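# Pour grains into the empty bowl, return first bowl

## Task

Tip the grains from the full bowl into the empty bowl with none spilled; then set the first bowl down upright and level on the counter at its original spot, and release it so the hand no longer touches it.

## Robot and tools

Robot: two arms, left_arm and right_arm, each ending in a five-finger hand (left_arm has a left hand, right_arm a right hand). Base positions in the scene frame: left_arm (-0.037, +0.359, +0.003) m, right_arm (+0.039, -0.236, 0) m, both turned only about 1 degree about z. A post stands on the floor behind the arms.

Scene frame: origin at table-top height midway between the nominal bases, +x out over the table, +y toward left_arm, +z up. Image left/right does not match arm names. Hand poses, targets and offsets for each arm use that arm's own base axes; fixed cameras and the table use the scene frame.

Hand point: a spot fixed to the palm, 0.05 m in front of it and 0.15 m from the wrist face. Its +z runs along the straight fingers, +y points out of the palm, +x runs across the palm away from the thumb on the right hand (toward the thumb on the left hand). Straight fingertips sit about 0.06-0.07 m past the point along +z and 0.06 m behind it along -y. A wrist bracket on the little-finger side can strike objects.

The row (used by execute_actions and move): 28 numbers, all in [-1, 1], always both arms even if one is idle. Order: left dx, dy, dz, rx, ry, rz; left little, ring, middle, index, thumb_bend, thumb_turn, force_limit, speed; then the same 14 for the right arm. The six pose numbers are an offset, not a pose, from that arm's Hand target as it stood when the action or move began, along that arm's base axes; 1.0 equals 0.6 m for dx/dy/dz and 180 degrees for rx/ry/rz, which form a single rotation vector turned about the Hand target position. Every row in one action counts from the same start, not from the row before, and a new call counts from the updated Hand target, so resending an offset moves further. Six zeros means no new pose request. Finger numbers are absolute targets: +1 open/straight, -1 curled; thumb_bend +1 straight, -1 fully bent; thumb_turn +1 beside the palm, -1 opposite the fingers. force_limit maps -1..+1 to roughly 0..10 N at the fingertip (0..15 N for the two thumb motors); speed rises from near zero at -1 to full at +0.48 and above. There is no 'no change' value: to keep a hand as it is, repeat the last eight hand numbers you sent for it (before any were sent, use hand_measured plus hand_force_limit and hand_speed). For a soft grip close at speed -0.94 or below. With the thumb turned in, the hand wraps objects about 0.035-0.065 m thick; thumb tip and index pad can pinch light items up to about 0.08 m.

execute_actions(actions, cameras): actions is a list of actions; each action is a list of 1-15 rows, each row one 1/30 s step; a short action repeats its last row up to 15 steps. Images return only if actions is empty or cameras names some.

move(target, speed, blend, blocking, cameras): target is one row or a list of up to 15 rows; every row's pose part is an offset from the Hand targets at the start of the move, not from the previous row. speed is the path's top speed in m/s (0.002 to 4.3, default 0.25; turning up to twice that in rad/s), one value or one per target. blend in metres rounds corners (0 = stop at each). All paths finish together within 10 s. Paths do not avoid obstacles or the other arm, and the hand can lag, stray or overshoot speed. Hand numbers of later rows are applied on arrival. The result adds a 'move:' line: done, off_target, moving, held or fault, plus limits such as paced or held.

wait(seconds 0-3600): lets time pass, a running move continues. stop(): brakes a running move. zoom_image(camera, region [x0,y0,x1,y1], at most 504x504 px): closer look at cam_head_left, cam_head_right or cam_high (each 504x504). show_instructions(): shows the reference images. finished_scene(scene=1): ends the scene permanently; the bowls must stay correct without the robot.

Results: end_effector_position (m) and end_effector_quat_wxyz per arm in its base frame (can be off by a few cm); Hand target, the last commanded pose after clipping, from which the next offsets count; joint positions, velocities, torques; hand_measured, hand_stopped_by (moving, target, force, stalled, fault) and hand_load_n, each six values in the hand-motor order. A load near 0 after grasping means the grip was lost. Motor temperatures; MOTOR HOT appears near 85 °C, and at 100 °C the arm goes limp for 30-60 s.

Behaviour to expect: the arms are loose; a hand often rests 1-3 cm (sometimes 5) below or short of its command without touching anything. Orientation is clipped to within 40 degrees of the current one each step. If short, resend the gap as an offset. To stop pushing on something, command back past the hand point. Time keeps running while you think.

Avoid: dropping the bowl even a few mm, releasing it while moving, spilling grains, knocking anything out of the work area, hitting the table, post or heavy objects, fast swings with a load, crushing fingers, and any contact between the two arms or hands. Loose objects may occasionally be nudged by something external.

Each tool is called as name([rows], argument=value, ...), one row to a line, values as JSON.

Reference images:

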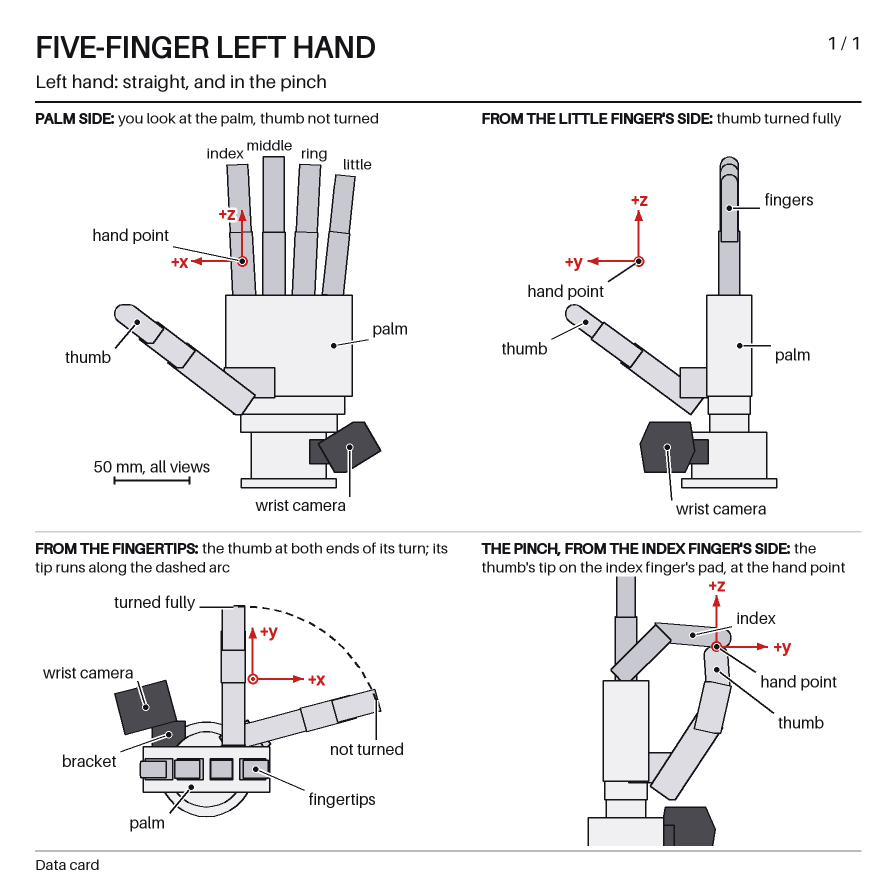

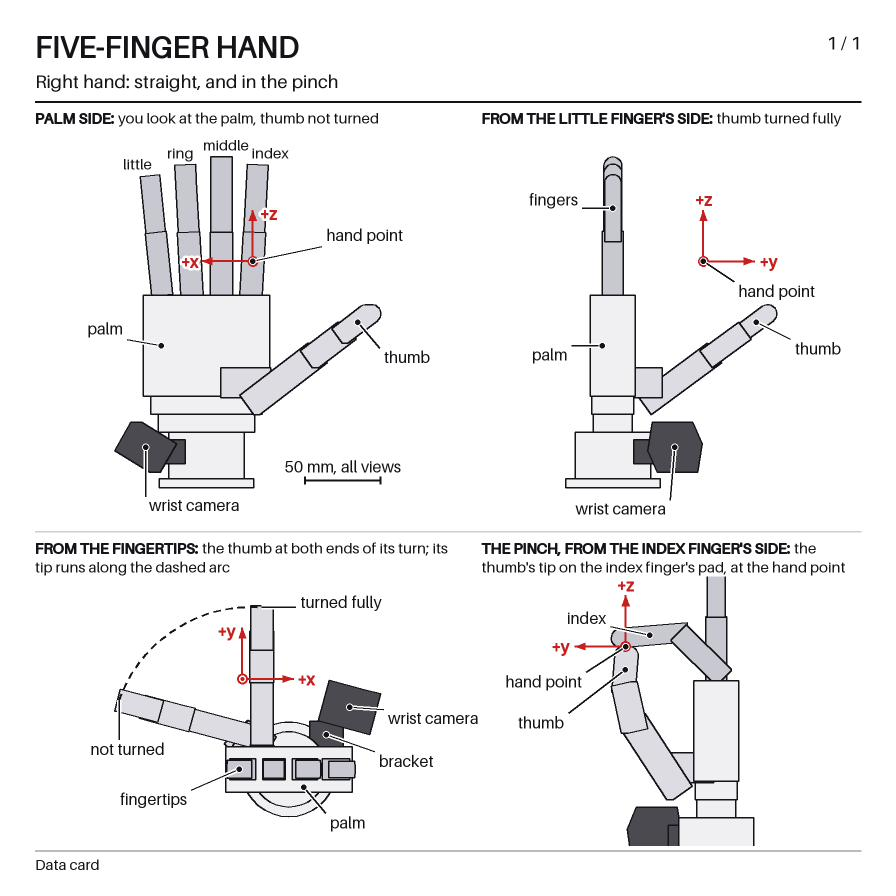

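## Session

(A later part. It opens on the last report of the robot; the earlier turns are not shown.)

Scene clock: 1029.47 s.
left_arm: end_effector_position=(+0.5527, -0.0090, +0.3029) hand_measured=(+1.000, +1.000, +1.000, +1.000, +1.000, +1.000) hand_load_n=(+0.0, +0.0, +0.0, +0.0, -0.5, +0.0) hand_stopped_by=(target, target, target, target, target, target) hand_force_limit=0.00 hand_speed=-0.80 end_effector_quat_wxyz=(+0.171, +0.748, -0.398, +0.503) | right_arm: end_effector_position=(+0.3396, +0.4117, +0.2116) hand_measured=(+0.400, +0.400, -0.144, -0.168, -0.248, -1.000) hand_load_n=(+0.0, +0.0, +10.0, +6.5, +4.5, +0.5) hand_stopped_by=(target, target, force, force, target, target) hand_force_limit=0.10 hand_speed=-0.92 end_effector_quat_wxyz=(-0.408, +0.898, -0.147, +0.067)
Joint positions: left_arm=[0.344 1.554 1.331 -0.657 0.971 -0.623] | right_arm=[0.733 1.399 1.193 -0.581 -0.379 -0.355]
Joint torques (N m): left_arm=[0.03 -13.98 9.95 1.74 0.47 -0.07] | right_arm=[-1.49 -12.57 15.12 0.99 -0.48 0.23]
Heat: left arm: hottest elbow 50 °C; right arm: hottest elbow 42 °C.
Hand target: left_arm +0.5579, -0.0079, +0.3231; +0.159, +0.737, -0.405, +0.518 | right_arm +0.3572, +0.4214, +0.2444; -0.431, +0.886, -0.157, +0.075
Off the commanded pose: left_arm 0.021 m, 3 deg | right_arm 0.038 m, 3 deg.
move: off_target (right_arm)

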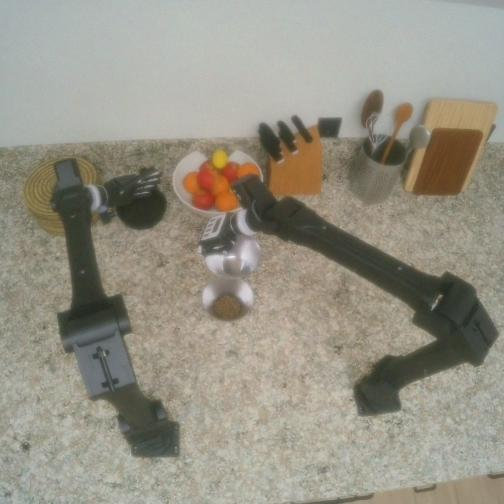

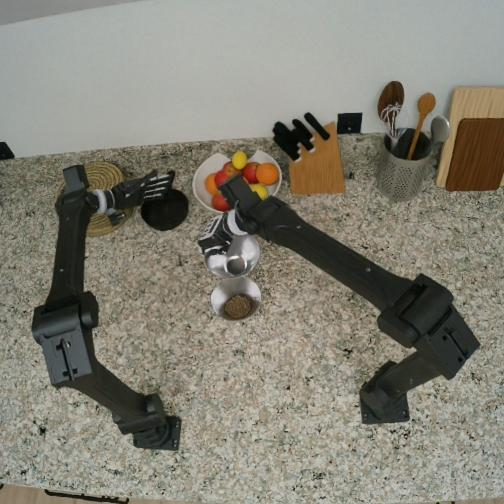

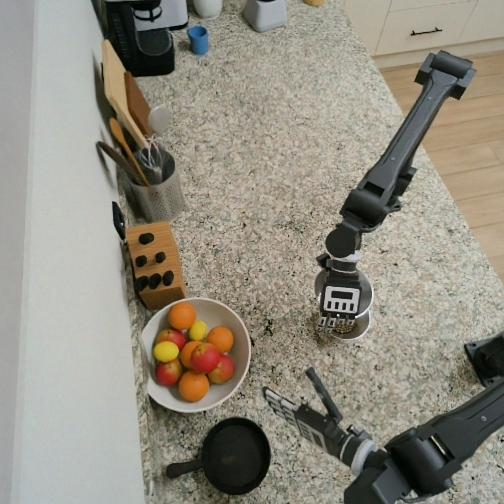

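move([
  [0,0,0,0,0,0,1,1,1,1,1,1,0,-0.8, -0.0717,-0.383,0,0.0152,0.0418,0,0.4,0.4,-0.6,-0.6,-0.25,-1,0.1,-0.92],
  [0,0,0,0,0,0,1,1,1,1,1,1,0,-0.8, -0.0717,-0.383,-0.12,0.0152,0.0418,0,0.4,0.4,-0.6,-0.6,-0.25,-1,0.1,-0.92],
], speed=0.08, blend=[0.03,0], cameras=["all"])

zoom_image(camera="cam_head_right", region=[270, 220, 380, 330])

zoom_image(camera="cam_high", region=[260, 180, 370, 290])

zoom_image(camera="cam_head_left", region=[270, 220, 380, 330])

Scene clock: 1066.00 s.
left_arm: end_effector_position=(+0.5527, -0.0090, +0.3029) hand_measured=(+1.000, +1.000, +1.000, +1.000, +1.000, +1.000) hand_load_n=(+0.0, +0.0, +0.0, +0.0, +0.0, +0.0) hand_stopped_by=(target, target, target, target, target, target) hand_force_limit=0.00 hand_speed=-0.80 end_effector_quat_wxyz=(+0.171, +0.748, -0.398, +0.503) | right_arm: end_effector_position=(+0.3014, +0.1929, +0.1649) hand_measured=(+0.400, +0.400, -0.144, -0.168, -0.248, -1.000) hand_load_n=(+0.0, +0.0, +10.5, +6.0, +4.5, +0.5) hand_stopped_by=(target, target, force, force, target, target) hand_force_limit=0.10 hand_speed=-0.92 end_effector_quat_wxyz=(-0.428, +0.883, -0.193, -0.004)
Joint positions: left_arm=[0.344 1.554 1.331 -0.657 0.971 -0.623] | right_arm=[0.214 1.149 0.858 -0.82 -0.784 -0.734]
Joint torques (N m): left_arm=[-0.5 -13.86 10.04 1.76 0.46 -0.04] | right_arm=[-1.55 -7.82 9.8 1.87 -0.91 -0.08]
Heat: left arm: hottest elbow 51 °C; right arm: hottest elbow 45 °C.
Hand target: left_arm +0.5579, -0.0079, +0.3231; +0.159, +0.737, -0.405, +0.518 | right_arm +0.3142, +0.1916, +0.1724; -0.440, +0.878, -0.187, +0.013
Off the commanded pose: left_arm 0.021 m, 3 deg | right_arm 0.015 m, 3 deg.
move: off_target (right_arm)

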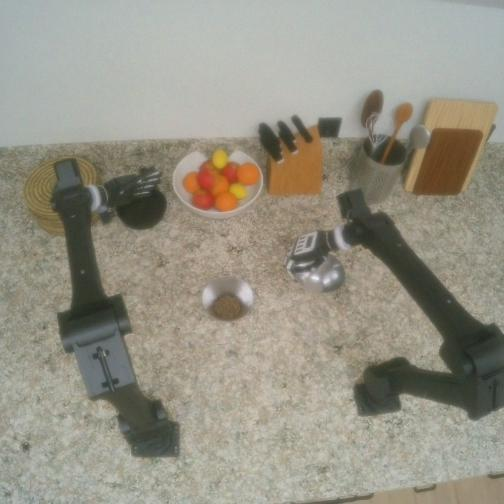

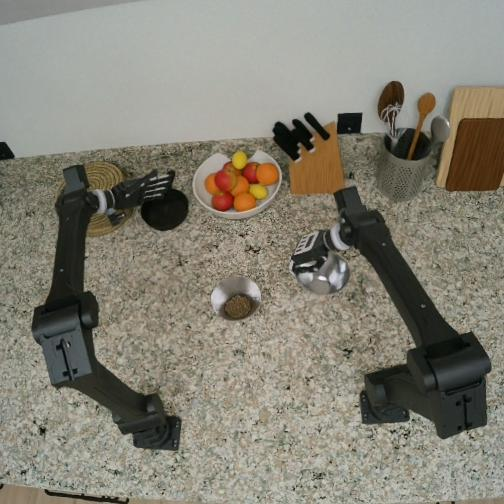

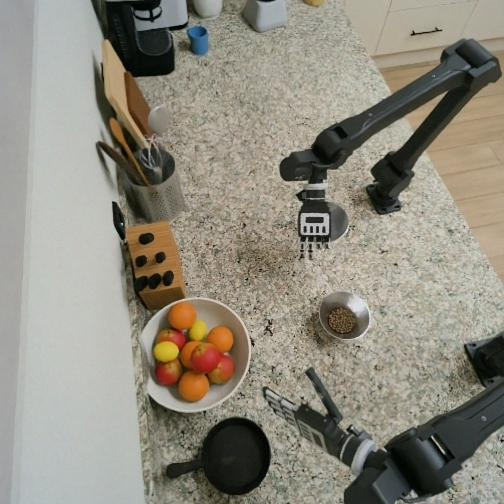

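Scaled by 4.582 from the camera's image (finer frame: 720x720).

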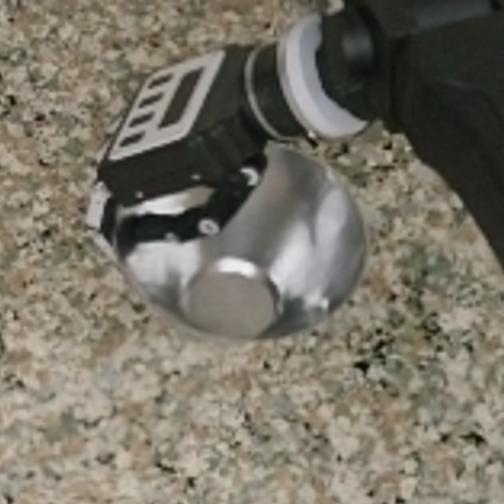

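Scaled by 4.582 from the camera's image (finer frame: 720x720).

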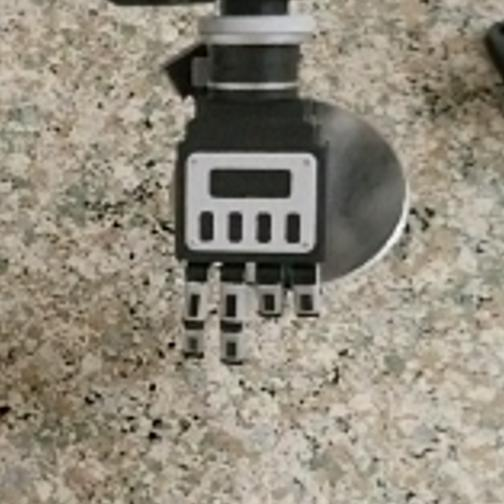

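Scaled by 4.582 from the camera's image (finer frame: 720x720).

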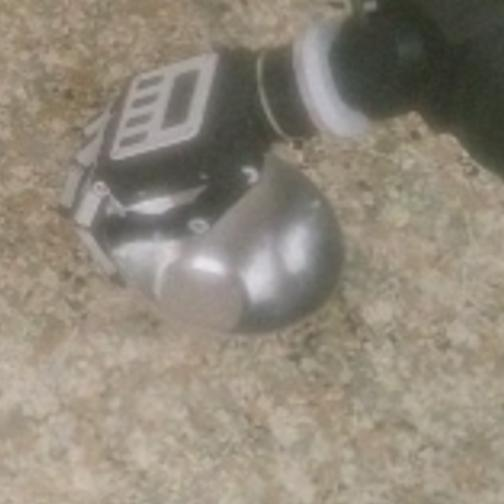

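move(target=[0,0,0,0,0,0,1,1,1,1,1,1,0,-0.8, -0.0165,-0.0095,-0.15,-0.0076,-0.0209,0,0.4,0.4,-0.6,-0.6,-0.25,-1,0.1,-0.92], speed=0.06, cameras=["all"])

zoom_image(camera="cam_head_right", region=[270, 240, 370, 340])

zoom_image(camera="cam_high", region=[270, 180, 370, 280])

zoom_image(camera="cam_head_left", region=[260, 240, 360, 340])

Scene clock: 1096.10 s.
left_arm: end_effector_position=(+0.5527, -0.0090, +0.3029) hand_measured=(+1.000, +1.000, +1.000, +1.000, +1.000, +1.000) hand_load_n=(+0.5, +0.5, +0.0, +0.0, +0.0, +0.0) hand_stopped_by=(target, target, target, target, target, target) hand_force_limit=0.00 hand_speed=-0.80 end_effector_quat_wxyz=(+0.171, +0.748, -0.398, +0.503) | right_arm: end_effector_position=(+0.2904, +0.1864, +0.0764) hand_measured=(+0.400, +0.400, -0.144, -0.168, -0.248, -1.000) hand_load_n=(+0.0, +0.0, +10.0, +6.0, +4.5, +0.0) hand_stopped_by=(target, target, force, force, target, target) hand_force_limit=0.10 hand_speed=-0.92 end_effector_quat_wxyz=(-0.428, +0.885, -0.180, +0.024)
Joint positions: left_arm=[0.344 1.554 1.331 -0.657 0.971 -0.623] | right_arm=[0.214 1.193 0.639 -0.51 -0.763 -0.749]
Joint torques (N m): left_arm=[-0.15 -13.68 9.98 1.63 0.48 -0.08] | right_arm=[-1.2 -7.41 8.8 1.99 -0.43 -0.09]
Heat: left arm: hottest elbow 51 °C; right arm: hottest elbow 44 °C.
Hand target: left_arm +0.5579, -0.0079, +0.3231; +0.159, +0.737, -0.405, +0.518 | right_arm +0.3043, +0.1859, +0.0824; -0.436, +0.882, -0.172, +0.044
Off the commanded pose: left_arm 0.021 m, 3 deg | right_arm 0.015 m, 3 deg.
move: off_target (right_arm)

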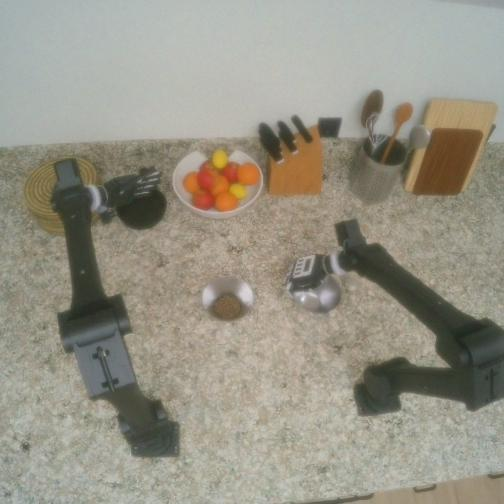

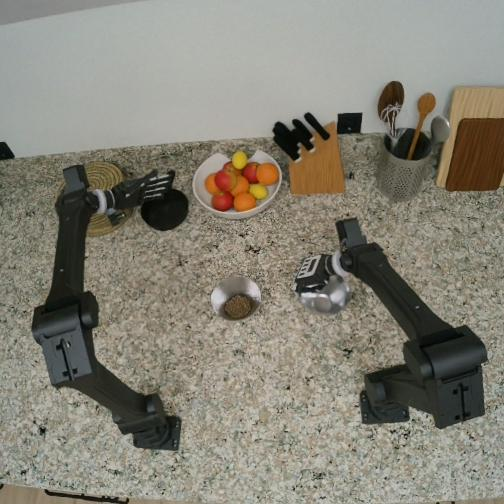

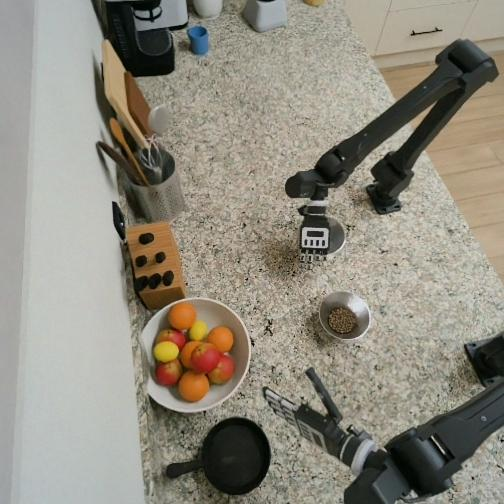

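Scaled by 5.040 from the camera's image (finer frame: 720x720).

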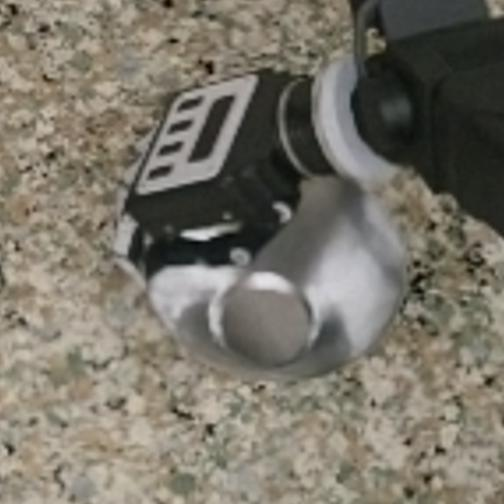

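Scaled by 5.040 from the camera's image (finer frame: 720x720).

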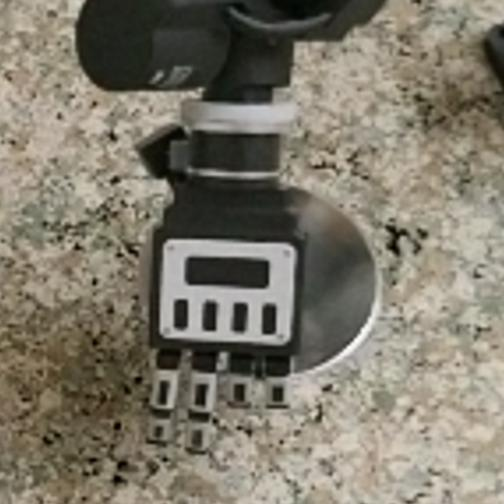

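Scaled by 5.040 from the camera's image (finer frame: 720x720).

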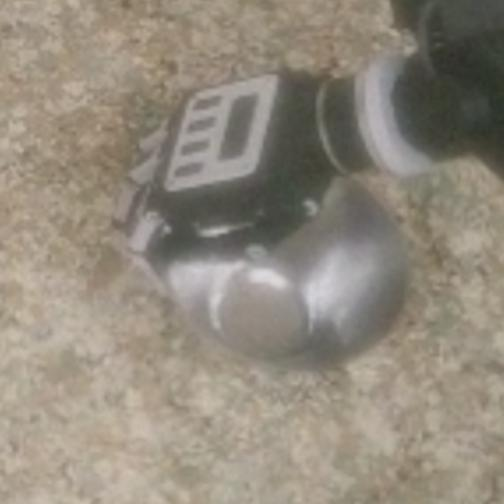

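move(target=[0,0,0,0,0,0,1,1,1,1,1,1,0,-0.8, 0,0.002,-0.052,-0.0057,-0.0157,0,0.4,0.4,-0.6,-0.6,-0.25,-1,0.1,-0.92], speed=0.03, cameras=["all"])

zoom_image(camera="cam_head_right", region=[270, 240, 370, 340])

zoom_image(camera="cam_high", region=[270, 180, 370, 280])

Scene clock: 1119.20 s.
left_arm: end_effector_position=(+0.5527, -0.0090, +0.3029) hand_measured=(+1.000, +1.000, +1.000, +1.000, +1.000, +1.000) hand_load_n=(-0.5, +0.0, +0.0, +0.0, +0.0, -0.5) hand_stopped_by=(target, target, target, target, target, target) hand_force_limit=0.00 hand_speed=-0.80 end_effector_quat_wxyz=(+0.171, +0.748, -0.398, +0.503) | right_arm: end_effector_position=(+0.2937, +0.1823, +0.0456) hand_measured=(+0.400, +0.400, -0.144, -0.168, -0.248, -1.000) hand_load_n=(+0.0, +0.0, +10.0, +6.0, +4.5, +0.0) hand_stopped_by=(target, target, force, force, target, target) hand_force_limit=0.10 hand_speed=-0.92 end_effector_quat_wxyz=(-0.424, +0.887, -0.175, +0.051)
Joint positions: left_arm=[0.344 1.554 1.331 -0.657 0.971 -0.623] | right_arm=[0.216 1.225 0.568 -0.362 -0.729 -0.749]
Joint torques (N m): left_arm=[-0.44 -13.8 9.95 1.57 0.48 -0.09] | right_arm=[-0.03 -7.36 8.24 2.15 -0.38 -0.1]
Heat: left arm: hottest elbow 51 °C; right arm: hottest elbow 43 °C.
Hand target: left_arm +0.5579, -0.0079, +0.3231; +0.159, +0.737, -0.405, +0.518 | right_arm +0.3043, +0.1871, +0.0512; -0.432, +0.885, -0.161, +0.068
Off the commanded pose: left_arm 0.021 m, 3 deg | right_arm 0.013 m, 3 deg.
move: off_target (right_arm)

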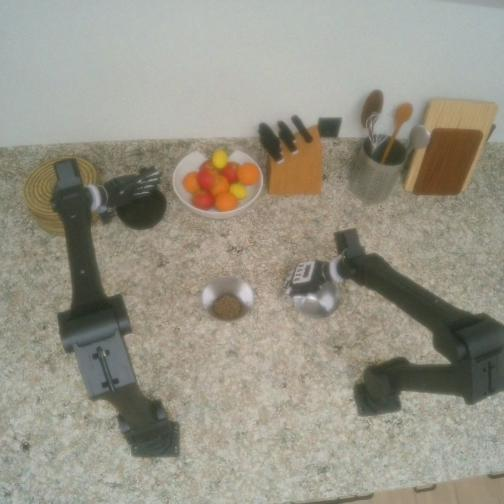

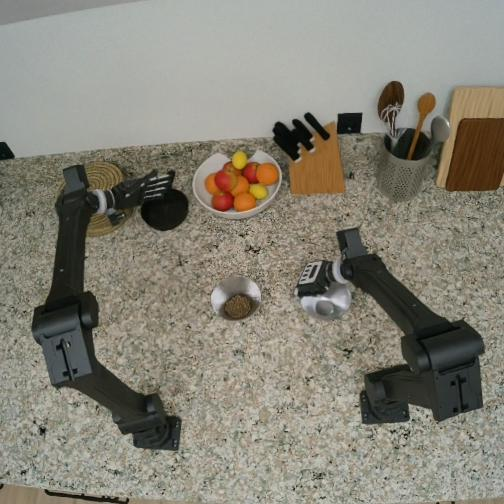

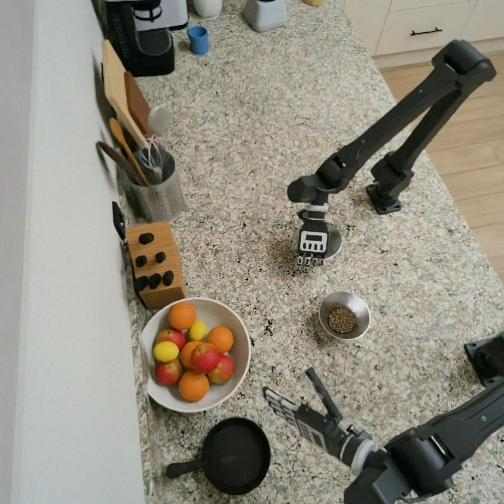

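Scaled by 5.040 from the camera's image (finer frame: 720x720).

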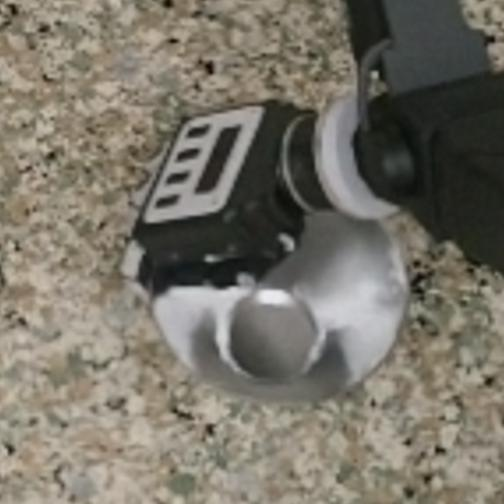

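Scaled by 5.040 from the camera's image (finer frame: 720x720).

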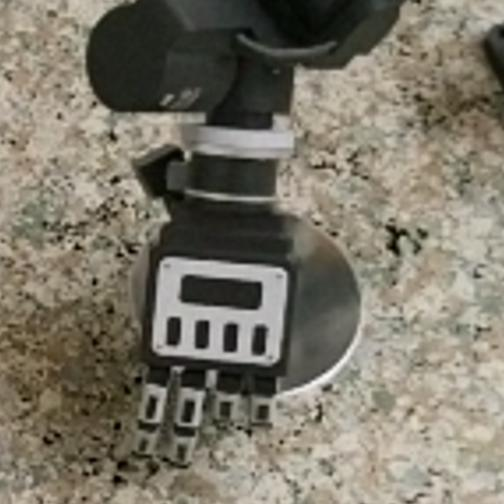

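move(target=[0,0,0,0,0,0,1,1,1,1,1,1,0,-0.8, -0.005,0.015,0.0,0,0,0,0.4,0.4,-0.6,-0.6,-0.25,-1,0.1,-0.92], speed=0.03, cameras=[])

Scene clock: 1134.87 s.
left_arm: end_effector_position=(+0.5527, -0.0090, +0.3029) hand_measured=(+1.000, +1.000, +1.000, +1.000, +1.000, +1.000) hand_load_n=(+0.0, +0.0, +0.0, +0.0, +0.0, +0.0) hand_stopped_by=(target, target, target, target, target, target) hand_force_limit=0.00 hand_speed=-0.80 end_effector_quat_wxyz=(+0.171, +0.748, -0.398, +0.503) | right_arm: end_effector_position=(+0.2938, +0.1873, +0.0434) hand_measured=(+0.400, +0.400, -0.144, -0.168, -0.248, -1.000) hand_load_n=(+0.0, -0.5, +9.5, +6.5, +4.5, +0.5) hand_stopped_by=(target, target, force, force, target, target) hand_force_limit=0.10 hand_speed=-0.92 end_effector_quat_wxyz=(-0.422, +0.890, -0.164, +0.059)
Joint positions: left_arm=[0.344 1.554 1.331 -0.657 0.971 -0.623] | right_arm=[0.239 1.225 0.562 -0.337 -0.712 -0.749]
Joint torques (N m): left_arm=[-0.26 -14.04 10.1 1.7 0.49 -0.03] | right_arm=[0.03 -7.59 8.17 2.15 -0.36 0.23]
Heat: left arm: hottest elbow 51 °C; right arm: hottest elbow 43 °C.
Hand target: left_arm +0.5579, -0.0079, +0.3231; +0.159, +0.737, -0.405, +0.518 | right_arm +0.3013, +0.1961, +0.0512; -0.432, +0.885, -0.161, +0.068
Off the commanded pose: left_arm 0.021 m, 3 deg | right_arm 0.014 m, 2 deg.
move: off_target (right_arm)

move(target=[0,0,0,0,0,0,1,1,1,1,1,1,0,-0.8, -0.006,0.0,-0.015,0,0,0,0.4,0.4,-0.6,-0.6,-0.25,-1,0.1,-0.92], speed=0.03, cameras=["all"])

zoom_image(camera="cam_head_right", region=[270, 240, 370, 340])

zoom_image(camera="cam_high", region=[270, 180, 370, 280])

Scene clock: 1142.67 s.
left_arm: end_effector_position=(+0.5527, -0.0090, +0.3029) hand_measured=(+1.000, +1.000, +1.000, +1.000, +1.000, +1.000) hand_load_n=(+0.0, +0.5, +0.0, +0.0, +0.0, +0.0) hand_stopped_by=(target, target, target, target, target, target) hand_force_limit=0.00 hand_speed=-0.80 end_effector_quat_wxyz=(+0.171, +0.748, -0.398, +0.503) | right_arm: end_effector_position=(+0.2955, +0.1886, +0.0423) hand_measured=(+0.400, +0.400, -0.144, -0.168, -0.248, -1.000) hand_load_n=(+0.0, +0.0, +6.0, +3.5, +5.5, +0.5) hand_stopped_by=(target, target, force, force, target, target) hand_force_limit=0.10 hand_speed=-0.92 end_effector_quat_wxyz=(-0.426, +0.886, -0.170, +0.064)
Joint positions: left_arm=[0.344 1.554 1.331 -0.657 0.971 -0.623] | right_arm=[0.239 1.225 0.552 -0.303 -0.711 -0.728]
Joint torques (N m): left_arm=[-0.5 -13.57 9.98 1.68 0.51 -0.07] | right_arm=[0.15 -6.89 7.3 2.26 -0.32 0.17]
Heat: left arm: hottest elbow 51 °C; right arm: hottest elbow 43 °C.
Hand target: left_arm +0.5579, -0.0079, +0.3231; +0.159, +0.737, -0.405, +0.518 | right_arm +0.2977, +0.1961, +0.0422; -0.432, +0.885, -0.161, +0.068
Off the commanded pose: left_arm 0.021 m, 3 deg | right_arm 0.008 m, 1 deg.
move: done

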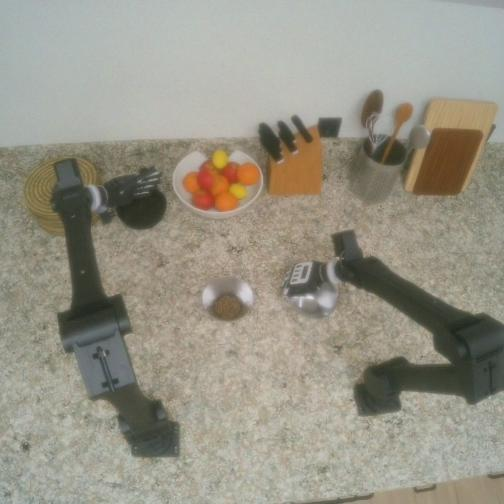

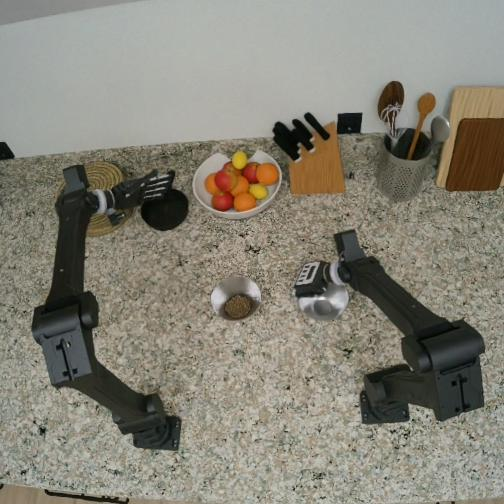

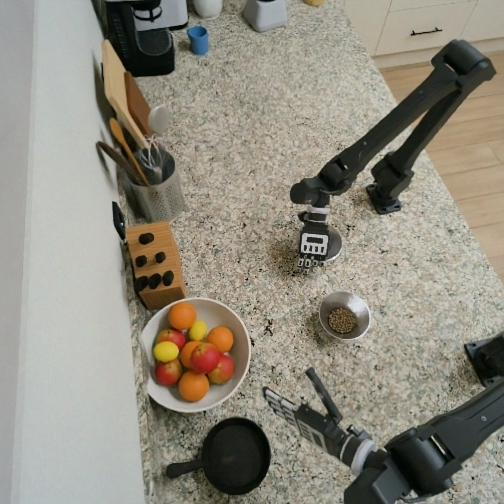

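Scaled by 5.040 from the camera's image (finer frame: 720x720).

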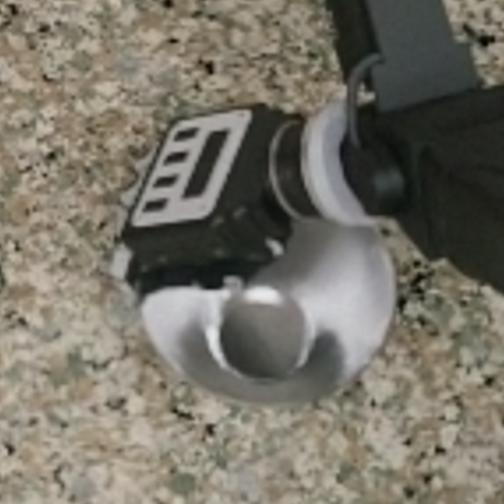

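Scaled by 5.040 from the camera's image (finer frame: 720x720).

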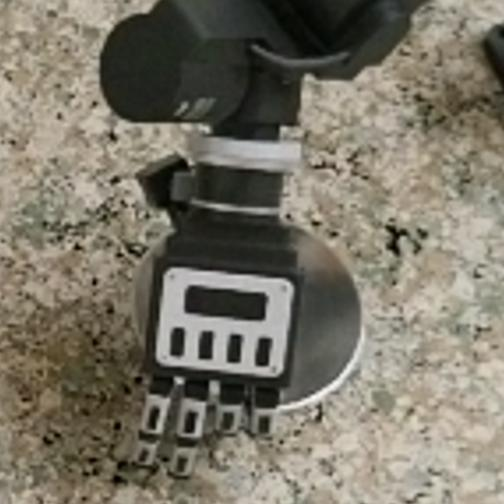

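move([
  [0,0,0,0,0,0,1,1,1,1,1,1,0,-0.8, 0,0.0,0.04,0.0038,0.0105,0,0.4,0.4,-0.6,-0.6,-0.25,-1,0.1,-0.92],
  [0,0,0,0,0,0,1,1,1,1,1,1,0,-0.8, -0.016,0.0,0.04,0.0038,0.0105,0,0.4,0.4,-0.6,-0.6,-0.25,-1,0.1,-0.92],
], speed=0.03, cameras=["all"])

zoom_image(camera="cam_head_right", region=[270, 240, 370, 340])

zoom_image(camera="cam_high", region=[270, 180, 370, 280])

Scene clock: 1157.90 s.
left_arm: end_effector_position=(+0.5527, -0.0090, +0.3029) hand_measured=(+1.000, +1.000, +1.000, +1.000, +1.000, +1.000) hand_load_n=(+0.0, +0.0, +0.0, +0.0, +0.0, +0.0) hand_stopped_by=(target, target, target, target, target, target) hand_force_limit=0.00 hand_speed=-0.80 end_effector_quat_wxyz=(+0.171, +0.748, -0.398, +0.503) | right_arm: end_effector_position=(+0.2840, +0.1871, +0.0496) hand_measured=(+0.400, +0.400, -0.144, -0.168, -0.248, -1.000) hand_load_n=(+0.0, +0.0, +9.5, +6.0, +5.0, +0.0) hand_stopped_by=(target, target, force, force, target, target) hand_force_limit=0.10 hand_speed=-0.92 end_effector_quat_wxyz=(-0.423, +0.888, -0.171, +0.048)
Joint positions: left_arm=[0.344 1.554 1.331 -0.657 0.971 -0.623] | right_arm=[0.239 1.195 0.558 -0.375 -0.721 -0.736]
Joint torques (N m): left_arm=[-0.15 -14.04 9.98 1.65 0.52 -0.07] | right_arm=[-0.03 -9.17 9.28 0.51 -0.61 0.24]
Heat: left arm: hottest elbow 51 °C; right arm: hottest elbow 42 °C.
Hand target: left_arm +0.5579, -0.0079, +0.3231; +0.159, +0.737, -0.405, +0.518 | right_arm +0.2881, +0.1961, +0.0662; -0.435, +0.883, -0.168, +0.052
Off the commanded pose: left_arm 0.021 m, 3 deg | right_arm 0.019 m, 2 deg.
move: off_target (right_arm)

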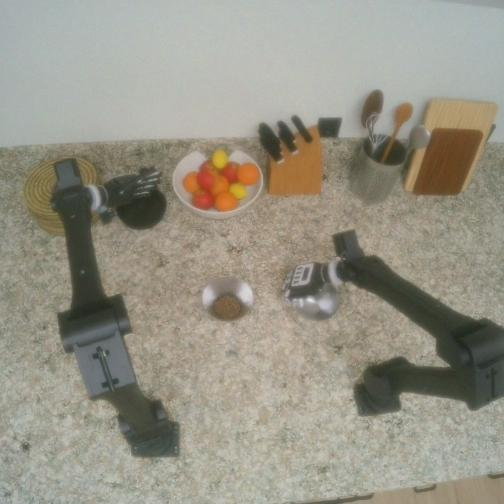

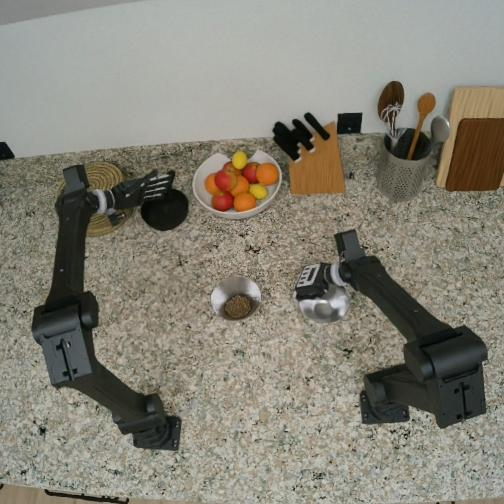

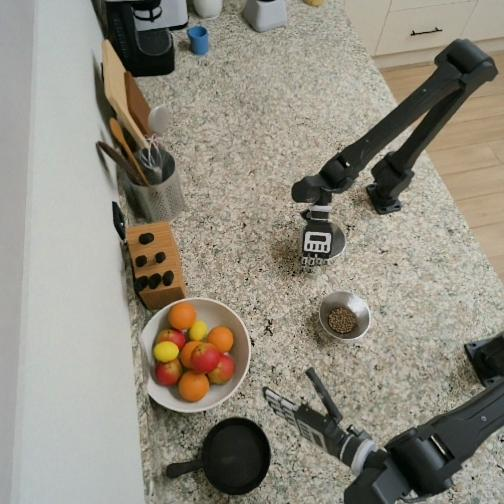

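Scaled by 5.040 from the camera's image (finer frame: 720x720).

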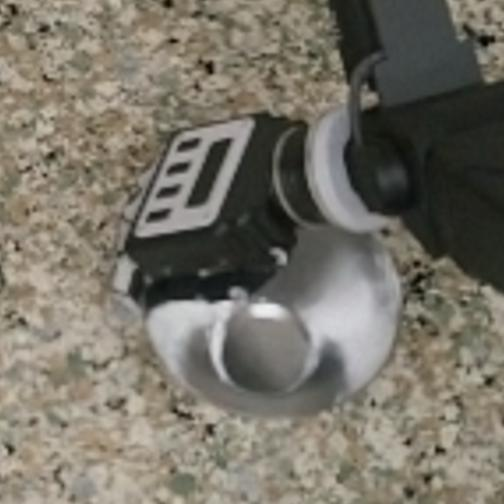

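Scaled by 5.040 from the camera's image (finer frame: 720x720).

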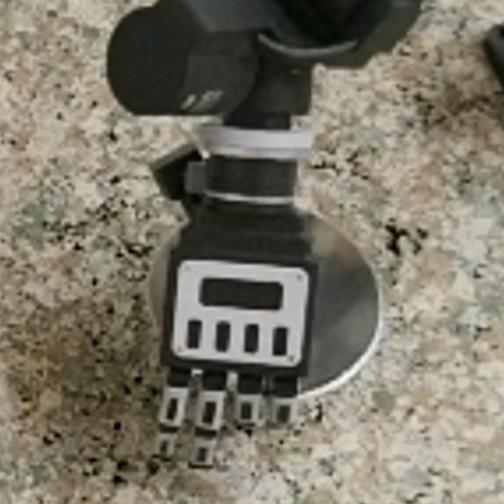

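move(target=[0,0,0,0,0,0,1,1,1,1,1,1,0,-0.8, 0.006,0.004,-0.035,0,0,0,0.4,0.4,-0.6,-0.6,-0.25,-1,0.1,-0.92], speed=0.02, cameras=["all"])

zoom_image(camera="cam_head_right", region=[270, 240, 370, 340])

zoom_image(camera="cam_high", region=[270, 180, 370, 280])

Scene clock: 1171.53 s.
left_arm: end_effector_position=(+0.5527, -0.0090, +0.3029) hand_measured=(+1.000, +1.000, +1.000, +1.000, +1.000, +1.000) hand_load_n=(+0.0, +0.0, +0.0, +0.0, +0.0, -0.5) hand_stopped_by=(target, target, target, target, target, target) hand_force_limit=0.00 hand_speed=-0.80 end_effector_quat_wxyz=(+0.171, +0.748, -0.398, +0.503) | right_arm: end_effector_position=(+0.2885, +0.1894, +0.0430) hand_measured=(+0.400, +0.400, -0.144, -0.168, -0.248, -1.000) hand_load_n=(+0.0, +0.0, +6.5, +5.5, +5.5, +0.5) hand_stopped_by=(target, target, force, force, target, target) hand_force_limit=0.10 hand_speed=-0.92 end_effector_quat_wxyz=(-0.426, +0.886, -0.174, +0.050)
Joint positions: left_arm=[0.344 1.554 1.331 -0.657 0.971 -0.623] | right_arm=[0.24 1.221 0.552 -0.329 -0.721 -0.722]
Joint torques (N m): left_arm=[-0.44 -13.68 9.98 1.69 0.5 -0.07] | right_arm=[0.15 -6.65 7.72 2.22 -0.5 0.18]
Heat: left arm: hottest elbow 51 °C; right arm: hottest elbow 43 °C.
Hand target: left_arm +0.5579, -0.0079, +0.3231; +0.159, +0.737, -0.405, +0.518 | right_arm +0.2917, +0.1985, +0.0452; -0.435, +0.883, -0.168, +0.052
Off the commanded pose: left_arm 0.021 m, 3 deg | right_arm 0.010 m, 1 deg.
move: done

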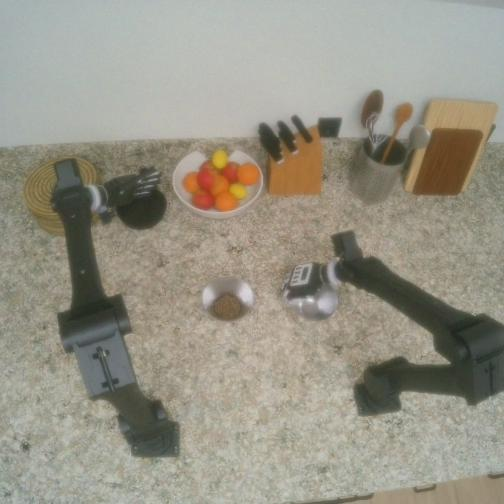

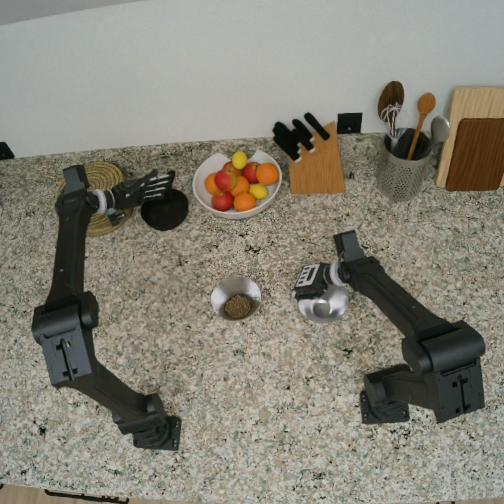

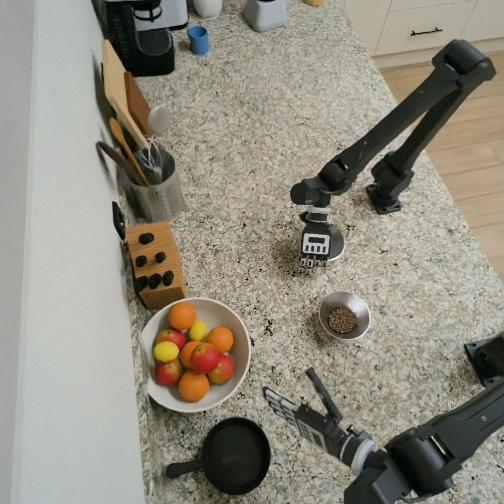

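Scaled by 5.040 from the camera's image (finer frame: 720x720).

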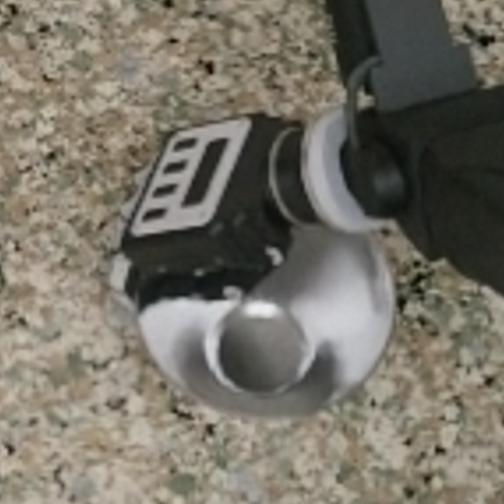

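Scaled by 5.040 from the camera's image (finer frame: 720x720).

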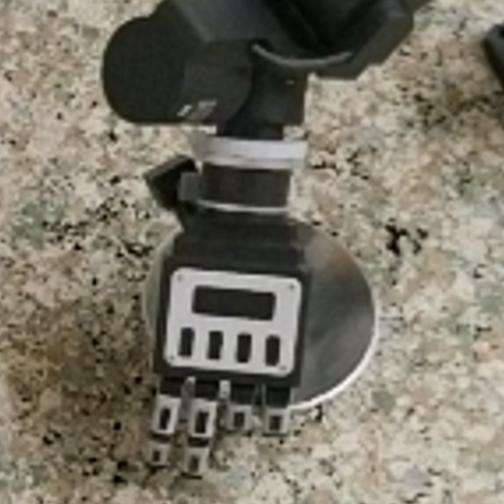

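move(target=[0,0,0,0,0,0,1,1,1,1,1,1,0,-0.8, 0.0,0.0,-0.010,0.0047,0.013,0,0.4,0.4,-0.6,-0.6,-0.25,-1,0.1,-0.92], speed=0.02, cameras=["all"])

zoom_image(camera="cam_head_right", region=[270, 240, 370, 340])

Scene clock: 1185.23 s.
left_arm: end_effector_position=(+0.5527, -0.0090, +0.3029) hand_measured=(+1.000, +1.000, +1.000, +1.000, +1.000, +1.000) hand_load_n=(+0.0, +0.0, +0.0, +0.0, -0.5, +0.0) hand_stopped_by=(target, target, target, target, target, target) hand_force_limit=0.00 hand_speed=-0.80 end_effector_quat_wxyz=(+0.171, +0.748, -0.398, +0.503) | right_arm: end_effector_position=(+0.2864, +0.1931, +0.0411) hand_measured=(+0.400, +0.400, -0.146, -0.168, -0.248, -1.000) hand_load_n=(+0.0, +0.0, +4.0, +1.5, +7.5, +0.0) hand_stopped_by=(target, target, force, force, target, target) hand_force_limit=0.10 hand_speed=-0.92 end_effector_quat_wxyz=(-0.434, +0.883, -0.174, +0.039)
Joint positions: left_arm=[0.344 1.554 1.331 -0.657 0.971 -0.623] | right_arm=[0.24 1.238 0.552 -0.32 -0.746 -0.716]
Joint torques (N m): left_arm=[-0.44 -13.98 10.09 1.69 0.46 -0.07] | right_arm=[-0.97 -4.84 8.47 1.58 -0.62 0.17]
Heat: left arm: hottest elbow 51 °C; right arm: hottest elbow 42 °C.
Hand target: left_arm +0.5579, -0.0079, +0.3231; +0.159, +0.737, -0.405, +0.518 | right_arm +0.2917, +0.1985, +0.0392; -0.438, +0.881, -0.177, +0.033
Off the commanded pose: left_arm 0.021 m, 3 deg | right_arm 0.008 m, 1 deg.
move: done

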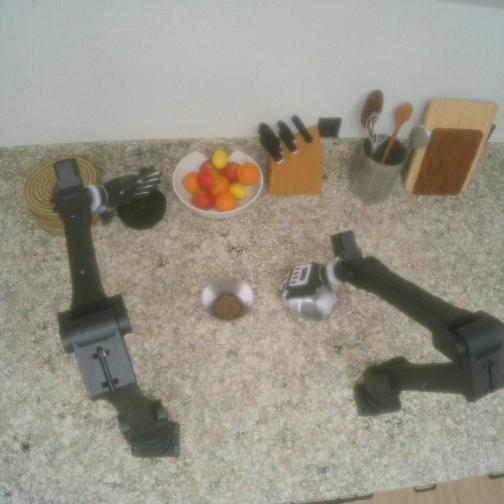

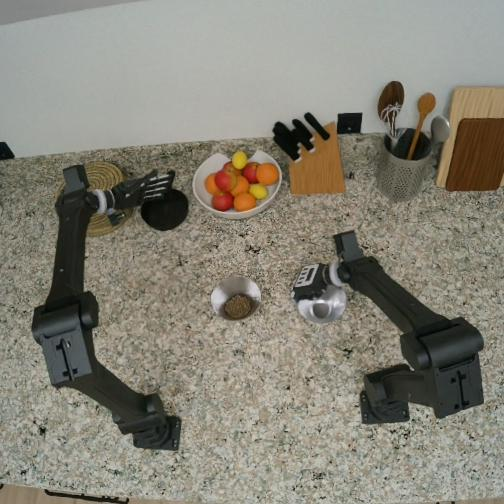

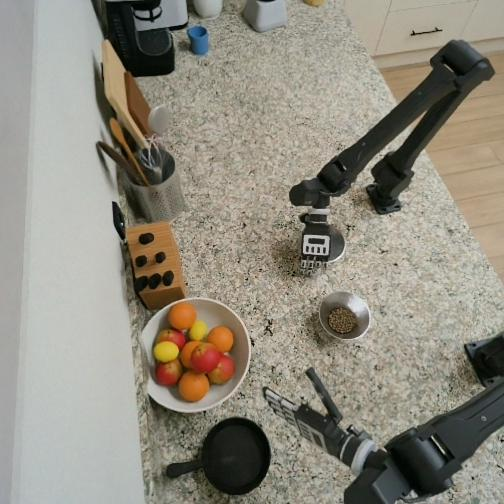

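Scaled by 5.040 from the camera's image (finer frame: 720x720).

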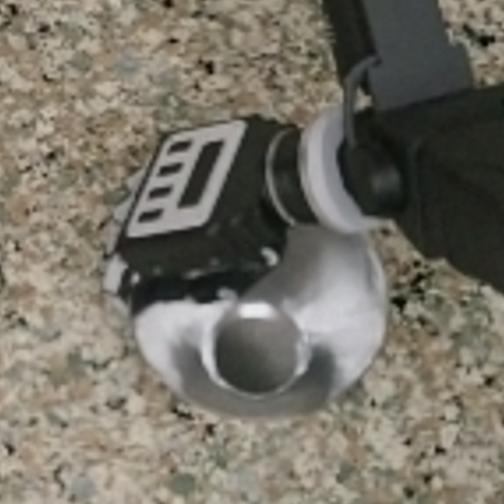

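move(target=[0,0,0,0,0,0,1,1,1,1,1,1,0,-0.8, 0.001,-0.011,0.003,0,0,0,0.4,0.4,-0.6,-0.6,-0.25,-1,0.1,-0.92], speed=0.02, cameras=["all"])

zoom_image(camera="cam_head_right", region=[270, 240, 370, 340])

Scene clock: 1194.60 s.
left_arm: end_effector_position=(+0.5527, -0.0090, +0.3029) hand_measured=(+1.000, +1.000, +1.000, +1.000, +1.000, +1.000) hand_load_n=(+0.0, +0.0, +0.0, +0.0, +0.0, -0.5) hand_stopped_by=(target, target, target, target, target, target) hand_force_limit=0.00 hand_speed=-0.80 end_effector_quat_wxyz=(+0.171, +0.748, -0.398, +0.503) | right_arm: end_effector_position=(+0.2863, +0.1928, +0.0418) hand_measured=(+0.400, +0.400, -0.146, -0.168, -0.248, -1.000) hand_load_n=(+0.0, +0.0, +4.0, +2.0, +7.5, -0.5) hand_stopped_by=(target, target, force, force, target, target) hand_force_limit=0.10 hand_speed=-0.92 end_effector_quat_wxyz=(-0.437, +0.881, -0.175, +0.037)
Joint positions: left_arm=[0.344 1.554 1.331 -0.657 0.971 -0.623] | right_arm=[0.234 1.239 0.552 -0.32 -0.757 -0.716]
Joint torques (N m): left_arm=[0.09 -13.51 9.89 1.69 0.5 -0.09] | right_arm=[-1.38 -5.6 8.75 0.51 -0.63 -0.05]
Heat: left arm: hottest elbow 51 °C; right arm: hottest elbow 42 °C.
Hand target: left_arm +0.5579, -0.0079, +0.3231; +0.159, +0.737, -0.405, +0.518 | right_arm +0.2923, +0.1919, +0.0410; -0.438, +0.881, -0.177, +0.033
Off the commanded pose: left_arm 0.021 m, 3 deg | right_arm 0.006 m, 1 deg.
move: done

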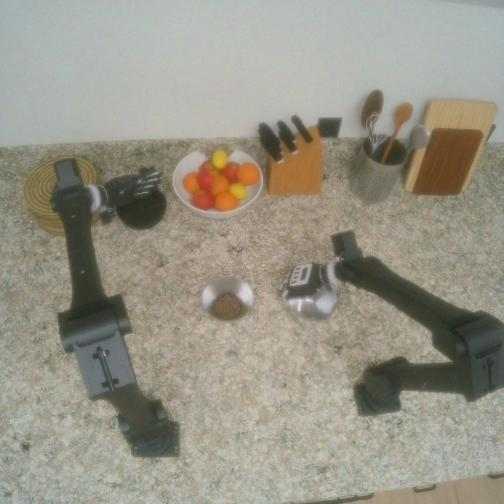

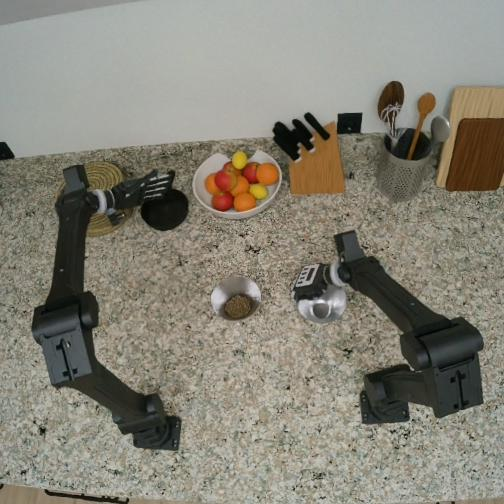

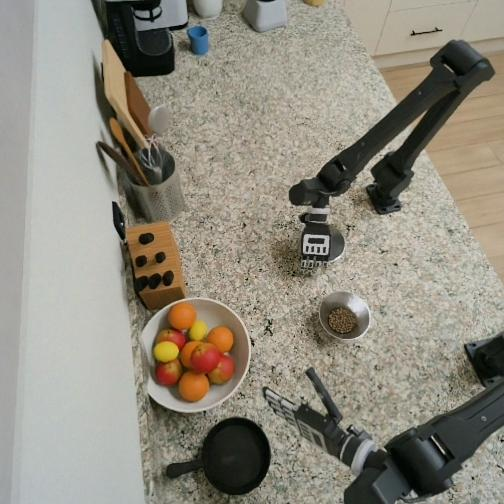

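Scaled by 5.040 from the camera's image (finer frame: 720x720).

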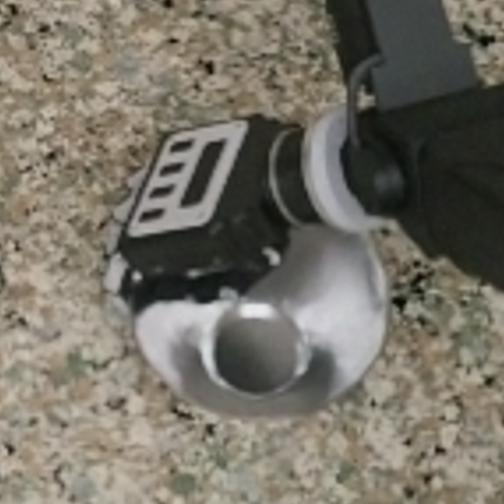

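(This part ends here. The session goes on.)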